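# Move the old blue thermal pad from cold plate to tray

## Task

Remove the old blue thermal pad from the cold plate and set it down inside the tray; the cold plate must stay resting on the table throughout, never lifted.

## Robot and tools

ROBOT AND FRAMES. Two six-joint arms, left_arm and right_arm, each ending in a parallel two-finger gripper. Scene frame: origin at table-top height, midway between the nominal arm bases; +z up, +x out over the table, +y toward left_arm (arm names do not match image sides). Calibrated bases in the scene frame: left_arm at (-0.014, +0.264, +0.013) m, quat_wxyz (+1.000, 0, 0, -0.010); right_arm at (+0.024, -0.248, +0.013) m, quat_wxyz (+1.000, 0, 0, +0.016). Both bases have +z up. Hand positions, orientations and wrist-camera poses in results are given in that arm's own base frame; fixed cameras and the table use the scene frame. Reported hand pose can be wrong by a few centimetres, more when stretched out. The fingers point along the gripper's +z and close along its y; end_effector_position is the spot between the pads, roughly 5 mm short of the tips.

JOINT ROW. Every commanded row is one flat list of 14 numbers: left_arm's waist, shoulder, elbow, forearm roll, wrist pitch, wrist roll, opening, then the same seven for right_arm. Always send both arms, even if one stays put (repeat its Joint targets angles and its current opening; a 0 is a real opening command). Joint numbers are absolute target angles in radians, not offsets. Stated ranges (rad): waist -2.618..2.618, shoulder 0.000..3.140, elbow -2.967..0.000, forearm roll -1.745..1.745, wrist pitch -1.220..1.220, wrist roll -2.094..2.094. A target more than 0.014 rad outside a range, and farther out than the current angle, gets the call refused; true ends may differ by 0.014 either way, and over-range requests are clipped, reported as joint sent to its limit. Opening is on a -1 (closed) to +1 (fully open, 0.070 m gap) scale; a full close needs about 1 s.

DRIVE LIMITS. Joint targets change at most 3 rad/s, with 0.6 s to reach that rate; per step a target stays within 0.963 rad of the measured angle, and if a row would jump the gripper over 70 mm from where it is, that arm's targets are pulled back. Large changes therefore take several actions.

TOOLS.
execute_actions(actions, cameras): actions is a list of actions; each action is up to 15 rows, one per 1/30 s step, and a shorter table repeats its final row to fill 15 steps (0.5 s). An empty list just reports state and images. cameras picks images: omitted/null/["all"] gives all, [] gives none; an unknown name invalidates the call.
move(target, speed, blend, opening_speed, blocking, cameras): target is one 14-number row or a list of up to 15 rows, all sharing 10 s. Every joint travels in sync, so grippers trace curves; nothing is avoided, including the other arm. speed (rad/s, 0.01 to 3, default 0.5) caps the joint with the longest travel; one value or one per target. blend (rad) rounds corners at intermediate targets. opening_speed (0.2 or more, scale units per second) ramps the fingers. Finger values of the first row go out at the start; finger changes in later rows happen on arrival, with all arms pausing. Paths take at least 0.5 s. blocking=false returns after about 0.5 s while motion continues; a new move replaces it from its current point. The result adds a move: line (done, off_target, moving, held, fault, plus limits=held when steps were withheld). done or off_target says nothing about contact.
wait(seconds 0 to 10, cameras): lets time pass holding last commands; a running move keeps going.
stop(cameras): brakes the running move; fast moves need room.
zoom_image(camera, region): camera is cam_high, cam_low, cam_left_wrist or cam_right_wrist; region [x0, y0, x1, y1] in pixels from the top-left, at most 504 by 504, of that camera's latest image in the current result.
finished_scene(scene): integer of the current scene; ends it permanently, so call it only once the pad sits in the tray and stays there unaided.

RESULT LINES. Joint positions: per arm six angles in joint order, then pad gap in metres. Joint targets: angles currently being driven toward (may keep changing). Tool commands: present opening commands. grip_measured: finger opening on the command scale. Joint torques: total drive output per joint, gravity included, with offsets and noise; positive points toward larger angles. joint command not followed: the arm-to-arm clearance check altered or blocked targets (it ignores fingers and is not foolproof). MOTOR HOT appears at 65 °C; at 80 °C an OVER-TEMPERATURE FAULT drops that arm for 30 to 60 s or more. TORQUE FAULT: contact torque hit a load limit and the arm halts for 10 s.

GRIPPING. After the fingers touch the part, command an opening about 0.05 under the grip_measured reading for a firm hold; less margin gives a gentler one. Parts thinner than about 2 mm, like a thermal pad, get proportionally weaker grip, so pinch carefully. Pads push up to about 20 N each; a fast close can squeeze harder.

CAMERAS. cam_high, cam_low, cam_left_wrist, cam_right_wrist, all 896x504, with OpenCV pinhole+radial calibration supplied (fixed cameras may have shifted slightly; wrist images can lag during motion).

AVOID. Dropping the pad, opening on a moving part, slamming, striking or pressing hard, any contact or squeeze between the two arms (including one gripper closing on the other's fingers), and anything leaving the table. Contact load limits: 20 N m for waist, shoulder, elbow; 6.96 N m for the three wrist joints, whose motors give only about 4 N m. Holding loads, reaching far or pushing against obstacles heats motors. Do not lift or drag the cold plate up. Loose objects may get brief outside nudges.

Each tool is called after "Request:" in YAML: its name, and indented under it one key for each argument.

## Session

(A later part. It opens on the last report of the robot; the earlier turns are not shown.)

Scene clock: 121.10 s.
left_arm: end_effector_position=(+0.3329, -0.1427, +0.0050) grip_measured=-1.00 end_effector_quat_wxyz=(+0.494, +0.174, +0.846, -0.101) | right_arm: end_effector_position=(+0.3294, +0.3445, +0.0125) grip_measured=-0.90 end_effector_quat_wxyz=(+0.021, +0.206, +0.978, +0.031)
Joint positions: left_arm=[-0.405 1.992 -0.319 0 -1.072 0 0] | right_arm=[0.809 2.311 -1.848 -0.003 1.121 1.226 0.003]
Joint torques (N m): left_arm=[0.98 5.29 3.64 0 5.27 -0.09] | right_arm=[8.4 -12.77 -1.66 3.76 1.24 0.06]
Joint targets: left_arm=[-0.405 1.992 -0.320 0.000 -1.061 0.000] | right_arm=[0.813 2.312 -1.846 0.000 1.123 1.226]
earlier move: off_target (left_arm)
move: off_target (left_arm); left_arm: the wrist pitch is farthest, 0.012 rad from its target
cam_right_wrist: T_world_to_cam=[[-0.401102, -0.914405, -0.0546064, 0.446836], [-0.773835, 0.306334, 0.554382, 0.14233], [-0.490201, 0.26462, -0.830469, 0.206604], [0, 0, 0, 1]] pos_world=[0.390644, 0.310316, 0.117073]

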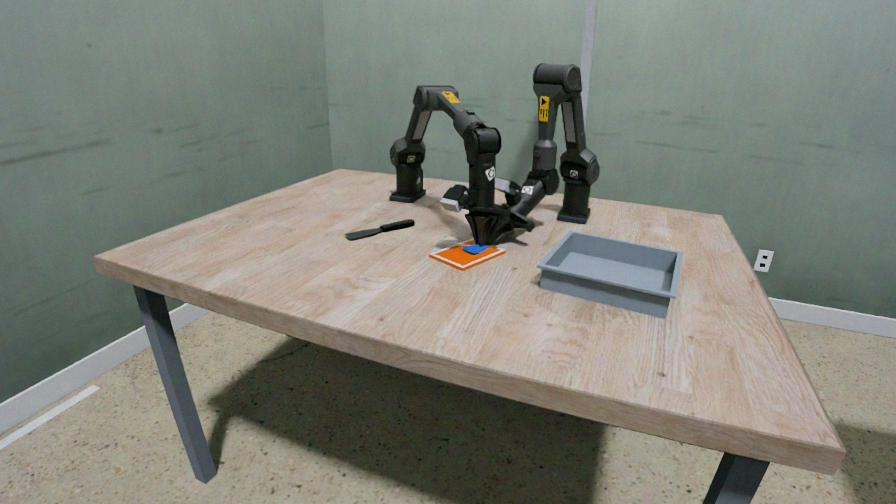

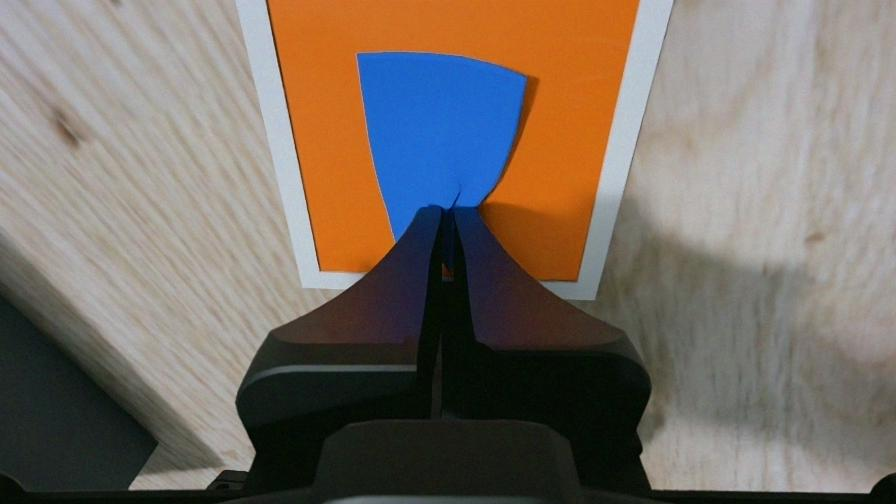

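Request:
move:
  target:
    - [-0.4046,1.987,-0.3204,0,-1.0557,0,-1,0.795,2.3206,-1.8712,0,1.1388,1.212,-1]
    - [-0.4046,1.987,-0.3204,0,-1.0557,0,-1,0.785,2.2218,-1.8225,0,1.0842,1.2,-1]
  speed: [0.1,0.1]
  cameras: ["cam_low","cam_right_wrist"]

Request:
zoom_image:
  camera: "cam_low"
  region: [420, 220, 520, 280]

Scene clock: 127.70 s.
left_arm: end_effector_position=(+0.3333, -0.1426, +0.0048) grip_measured=-1.00 end_effector_quat_wxyz=(+0.493, +0.173, +0.847, -0.101) | right_arm: end_effector_position=(+0.3434, +0.3435, +0.0502) grip_measured=-0.90 end_effector_quat_wxyz=(+0.048, +0.205, +0.975, +0.074)
Joint positions: left_arm=[-0.405 1.988 -0.322 -0.001 -1.061 0 0] | right_arm=[0.785 2.221 -1.822 0.001 1.084 1.2 0.003]
Joint torques (N m): left_arm=[1.74 4.56 3.77 -0.25 4.92 -0.13] | right_arm=[-1.15 -12.83 -5.13 -0.27 -0.07 -0.09]
Joint targets: left_arm=[-0.405 1.987 -0.320 0.000 -1.056 0.000] | right_arm=[0.785 2.222 -1.823 0.000 1.084 1.200]
move: done
cam_right_wrist: T_world_to_cam=[[-0.393316, -0.907221, -0.149173, 0.453242], [-0.811933, 0.266616, 0.519307, 0.161085], [-0.431355, 0.32537, -0.841467, 0.204458], [0, 0, 0, 1]] pos_world=[0.397252, 0.301718, 0.156003]

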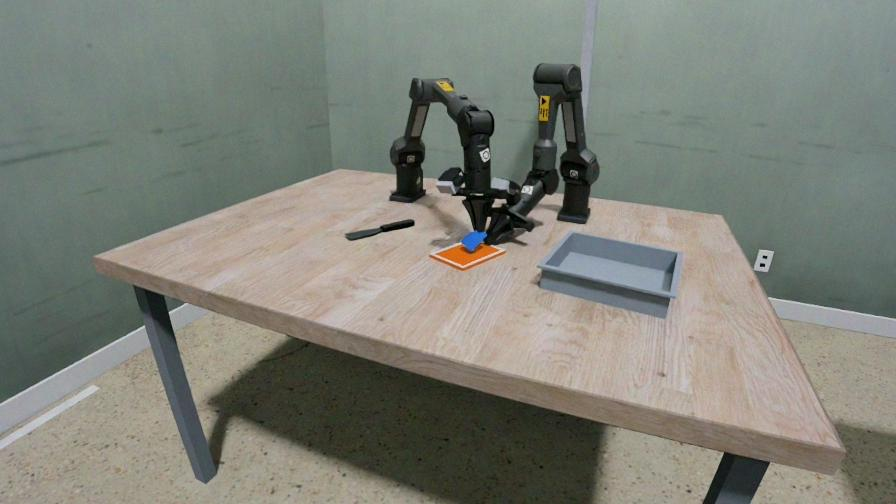

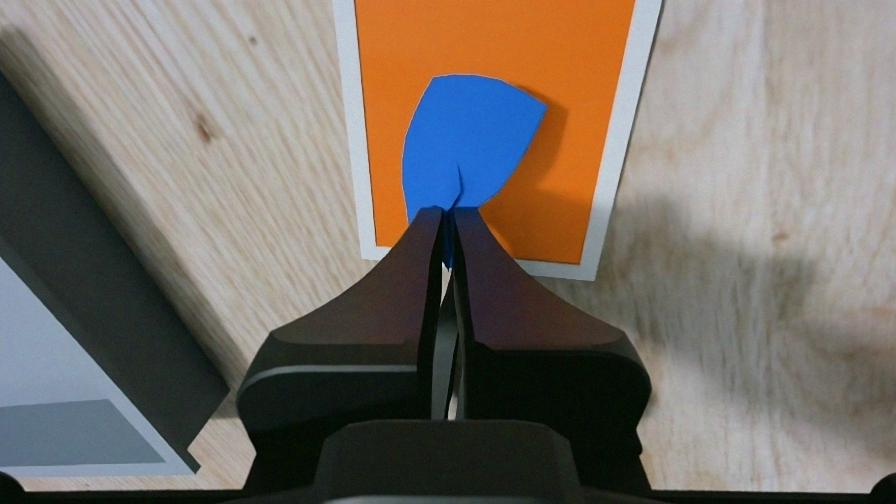

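Scaled by 5.040 (camera's finer frame: 1280x720).

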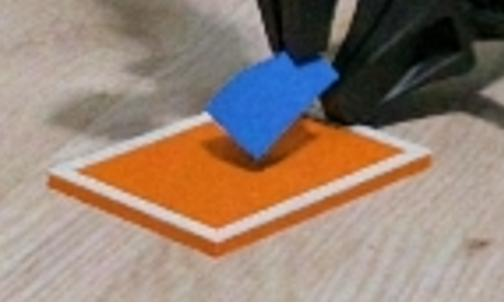

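Off. Retract.

Request:
move:
  target:
    - [-0.4046,1.983,-0.3204,0,-1.0517,0,-1,0.775,1.7174,-1.405,0,0.822,1.2,-1]
    - [-0.406,1.7,-0.2989,0,-0.79,0,-1,0.775,1.7174,-1.405,0,0.822,1.2,-1]
    - [-0.406,0.9,-0.6,0,0.3,0,-1,0.775,1.7174,-1.405,0,0.822,1.2,-1]
  speed: [0.4,0.3,0.6]
  cameras: ["cam_low"]

Request:
move:
  target:
    - [1.4,0.725,-0.807,0,0.5,0,-1,0.775,1.7174,-1.405,0,0.822,0.5,-1]
    - [1.4,0.725,-0.807,0,0.5,0,-1,1.0145,2.5691,-2.4093,0,0.538,0,-1]
  speed: [0.8,0.6]
  cameras: ["cam_low","cam_right_wrist","cam_high"]

Scene clock: 138.90 s.
left_arm: end_effector_position=(+0.2734, -0.1174, +0.2287) grip_measured=-1.00 end_effector_quat_wxyz=(+0.495, +0.174, +0.845, -0.102) | right_arm: end_effector_position=(+0.3138, +0.3079, +0.1700) grip_measured=-0.90 end_effector_quat_wxyz=(+0.142, +0.204, +0.944, +0.216)
Joint positions: left_arm=[-0.406 0.898 -0.601 0 0.3 0 0] | right_arm=[0.776 1.717 -1.405 0.001 0.821 1.2 0.003]
Joint torques (N m): left_arm=[-0.41 0.44 -4.57 0.08 -1.34 -0.23] | right_arm=[-0.57 -8.95 -6.1 -0.07 -0.34 0.11]
Joint targets: left_arm=[-0.406 0.900 -0.600 0.000 0.300 0.000] | right_arm=[0.775 1.717 -1.405 0.000 0.822 1.200]
move: done

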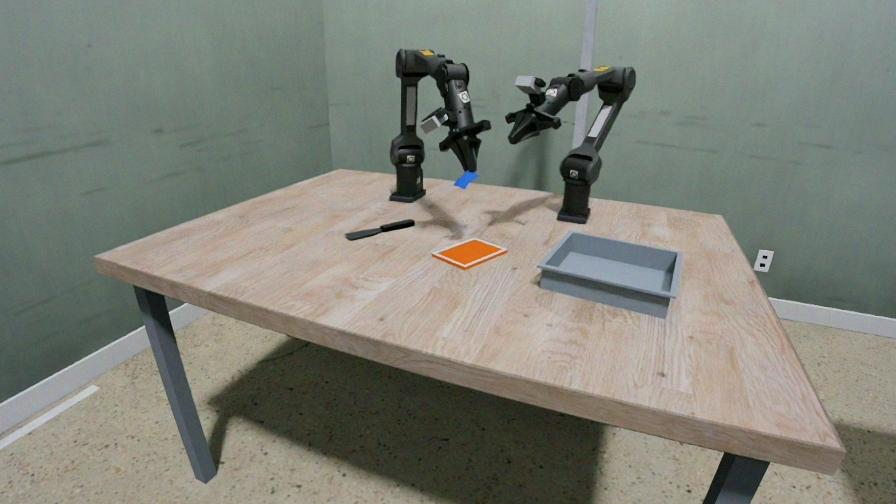

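Scene clock: 143.50 s.
left_arm: end_effector_position=(+0.0453, +0.2636, +0.3310) grip_measured=-1.00 end_effector_quat_wxyz=(+0.444, -0.524, +0.622, +0.375) | right_arm: end_effector_position=(+0.3646, +0.5879, +0.1200) grip_measured=-0.90 end_effector_quat_wxyz=(+0.404, -0.431, +0.775, +0.225)
Joint positions: left_arm=[1.401 0.725 -0.807 0 0.499 0 0] | right_arm=[1.016 2.57 -2.41 0.001 0.538 -0.001 0.003]
Joint torques (N m): left_arm=[-0.4 1.96 -4.04 -0.1 -1.44 -0.23] | right_arm=[-1.12 -17.68 -5.76 -0.1 -0.66 0.15]
Joint targets: left_arm=[1.400 0.725 -0.807 0.000 0.500 0.000] | right_arm=[1.014 2.569 -2.409 0.000 0.538 0.000]
move: done
cam_right_wrist: T_world_to_cam=[[0.844458, -0.535537, 0.00954325, 0.0048261], [-0.501487, -0.796774, -0.337139, 0.691602], [0.188154, 0.279914, -0.941406, 0.00561686], [0, 0, 0, 1]] pos_world=[0.341697, 0.552062, 0.238408]
Images, in order (width x height): cam_high 896x504, cam_low 896x504, cam_right_wrist 896x504.

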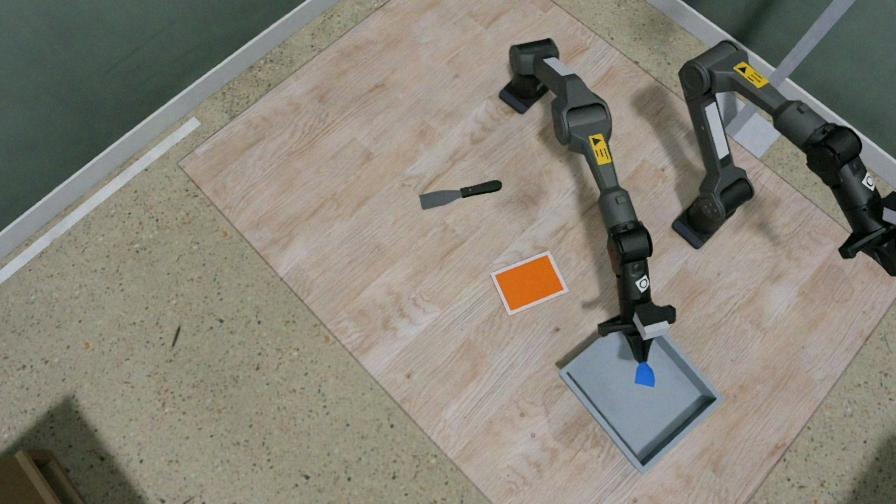

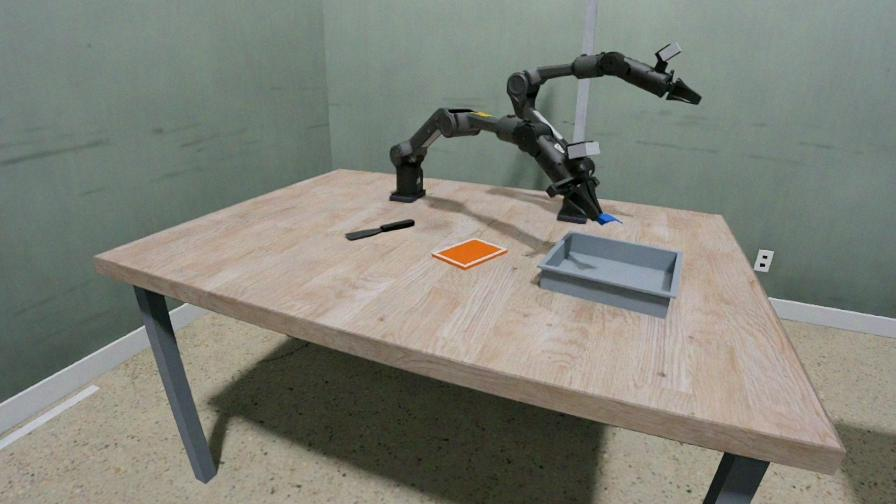

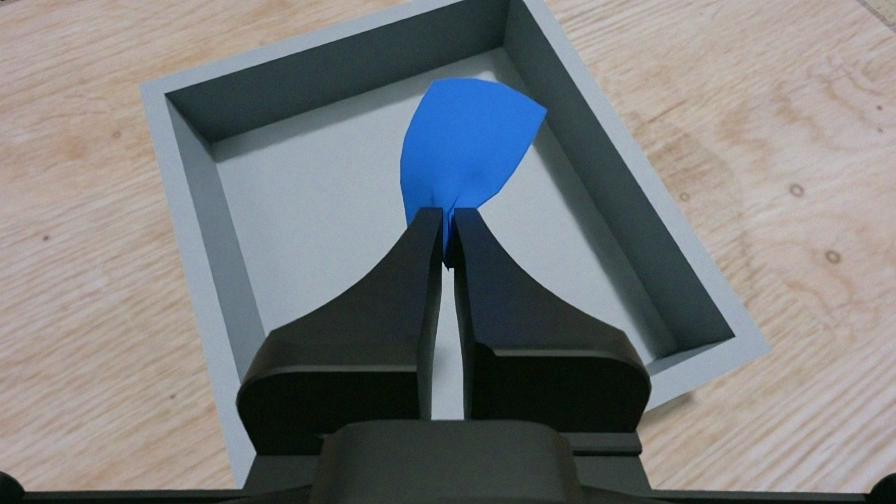

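Request:
move:
  target:
    - [1.4,0.725,-0.807,0,0.5,0,-1,1.0145,2.5904,-2.2721,0,0.3801,0,-1]
    - [1.4,0.725,-0.807,0,0.5,0,-1,1.0145,2.5904,-2.2721,0,0.3801,0,0.3]
    - [1.4,0.725,-0.807,0,0.5,0,-1,1.0145,2.4,-2.35,0,0.5,0,0.3]
  speed: [0.3,0.3,0.3]
  opening_speed: 1.0
  cameras: ["cam_high","cam_right_wrist"]

Scene clock: 155.33 s.
left_arm: end_effector_position=(+0.0453, +0.2636, +0.3310) grip_measured=-1.00 end_effector_quat_wxyz=(+0.444, -0.524, +0.622, +0.375) | right_arm: end_effector_position=(+0.3602, +0.5797, +0.2176) grip_measured=+0.30 end_effector_quat_wxyz=(+0.460, -0.413, +0.743, +0.256)
Joint positions: left_arm=[1.401 0.725 -0.807 0 0.499 0 0] | right_arm=[1.015 2.4 -2.351 0.001 0.5 -0.001 0.045]
Joint torques (N m): left_arm=[-0.29 1.64 -3.98 -0.09 -1.38 -0.22] | right_arm=[-0.84 -15.59 -5.86 -0.12 -0.66 0.1]
Joint targets: left_arm=[1.400 0.725 -0.807 0.000 0.500 0.000] | right_arm=[1.015 2.400 -2.350 0.000 0.500 0.000]
move: done
cam_right_wrist: T_world_to_cam=[[0.843293, -0.537395, 0.00801677, 0.00505625], [-0.470633, -0.745568, -0.47184, 0.704282], [0.259541, 0.394126, -0.881648, -0.00427431], [0, 0, 0, 1]] pos_world=[0.328304, 0.529492, 0.328499]

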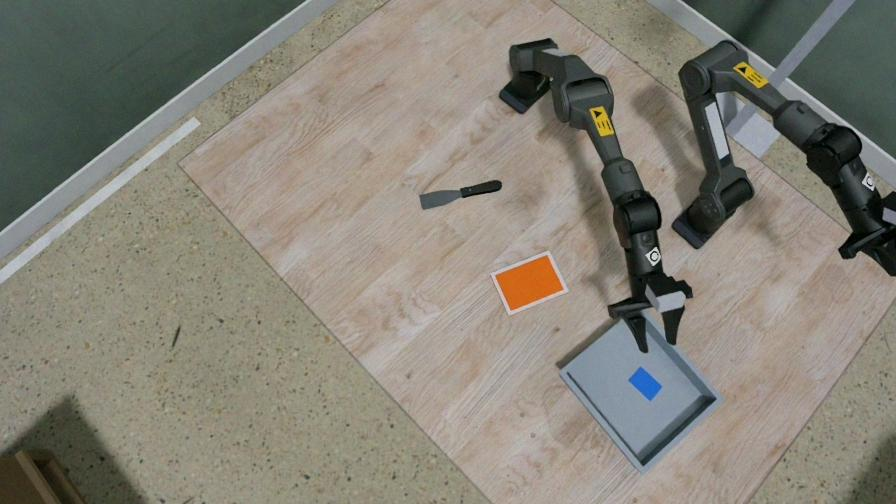

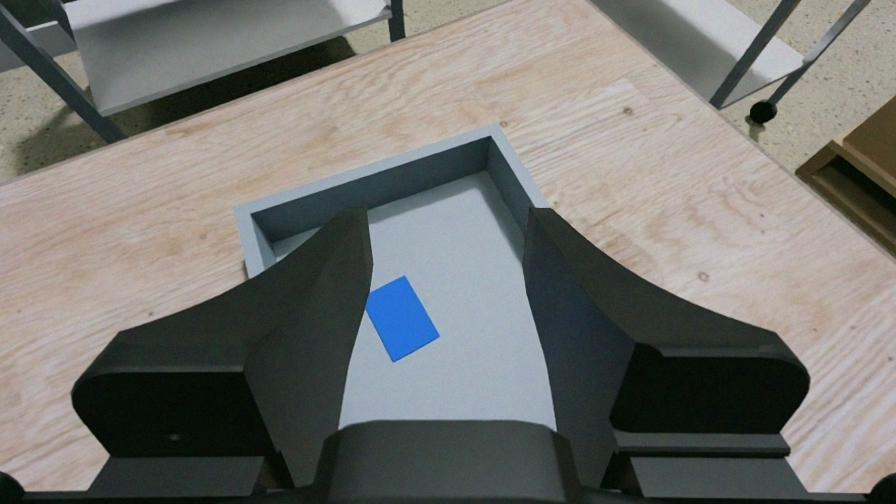

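Request:
finished_scene:
  scene: 2

The scene is finished: the task was done.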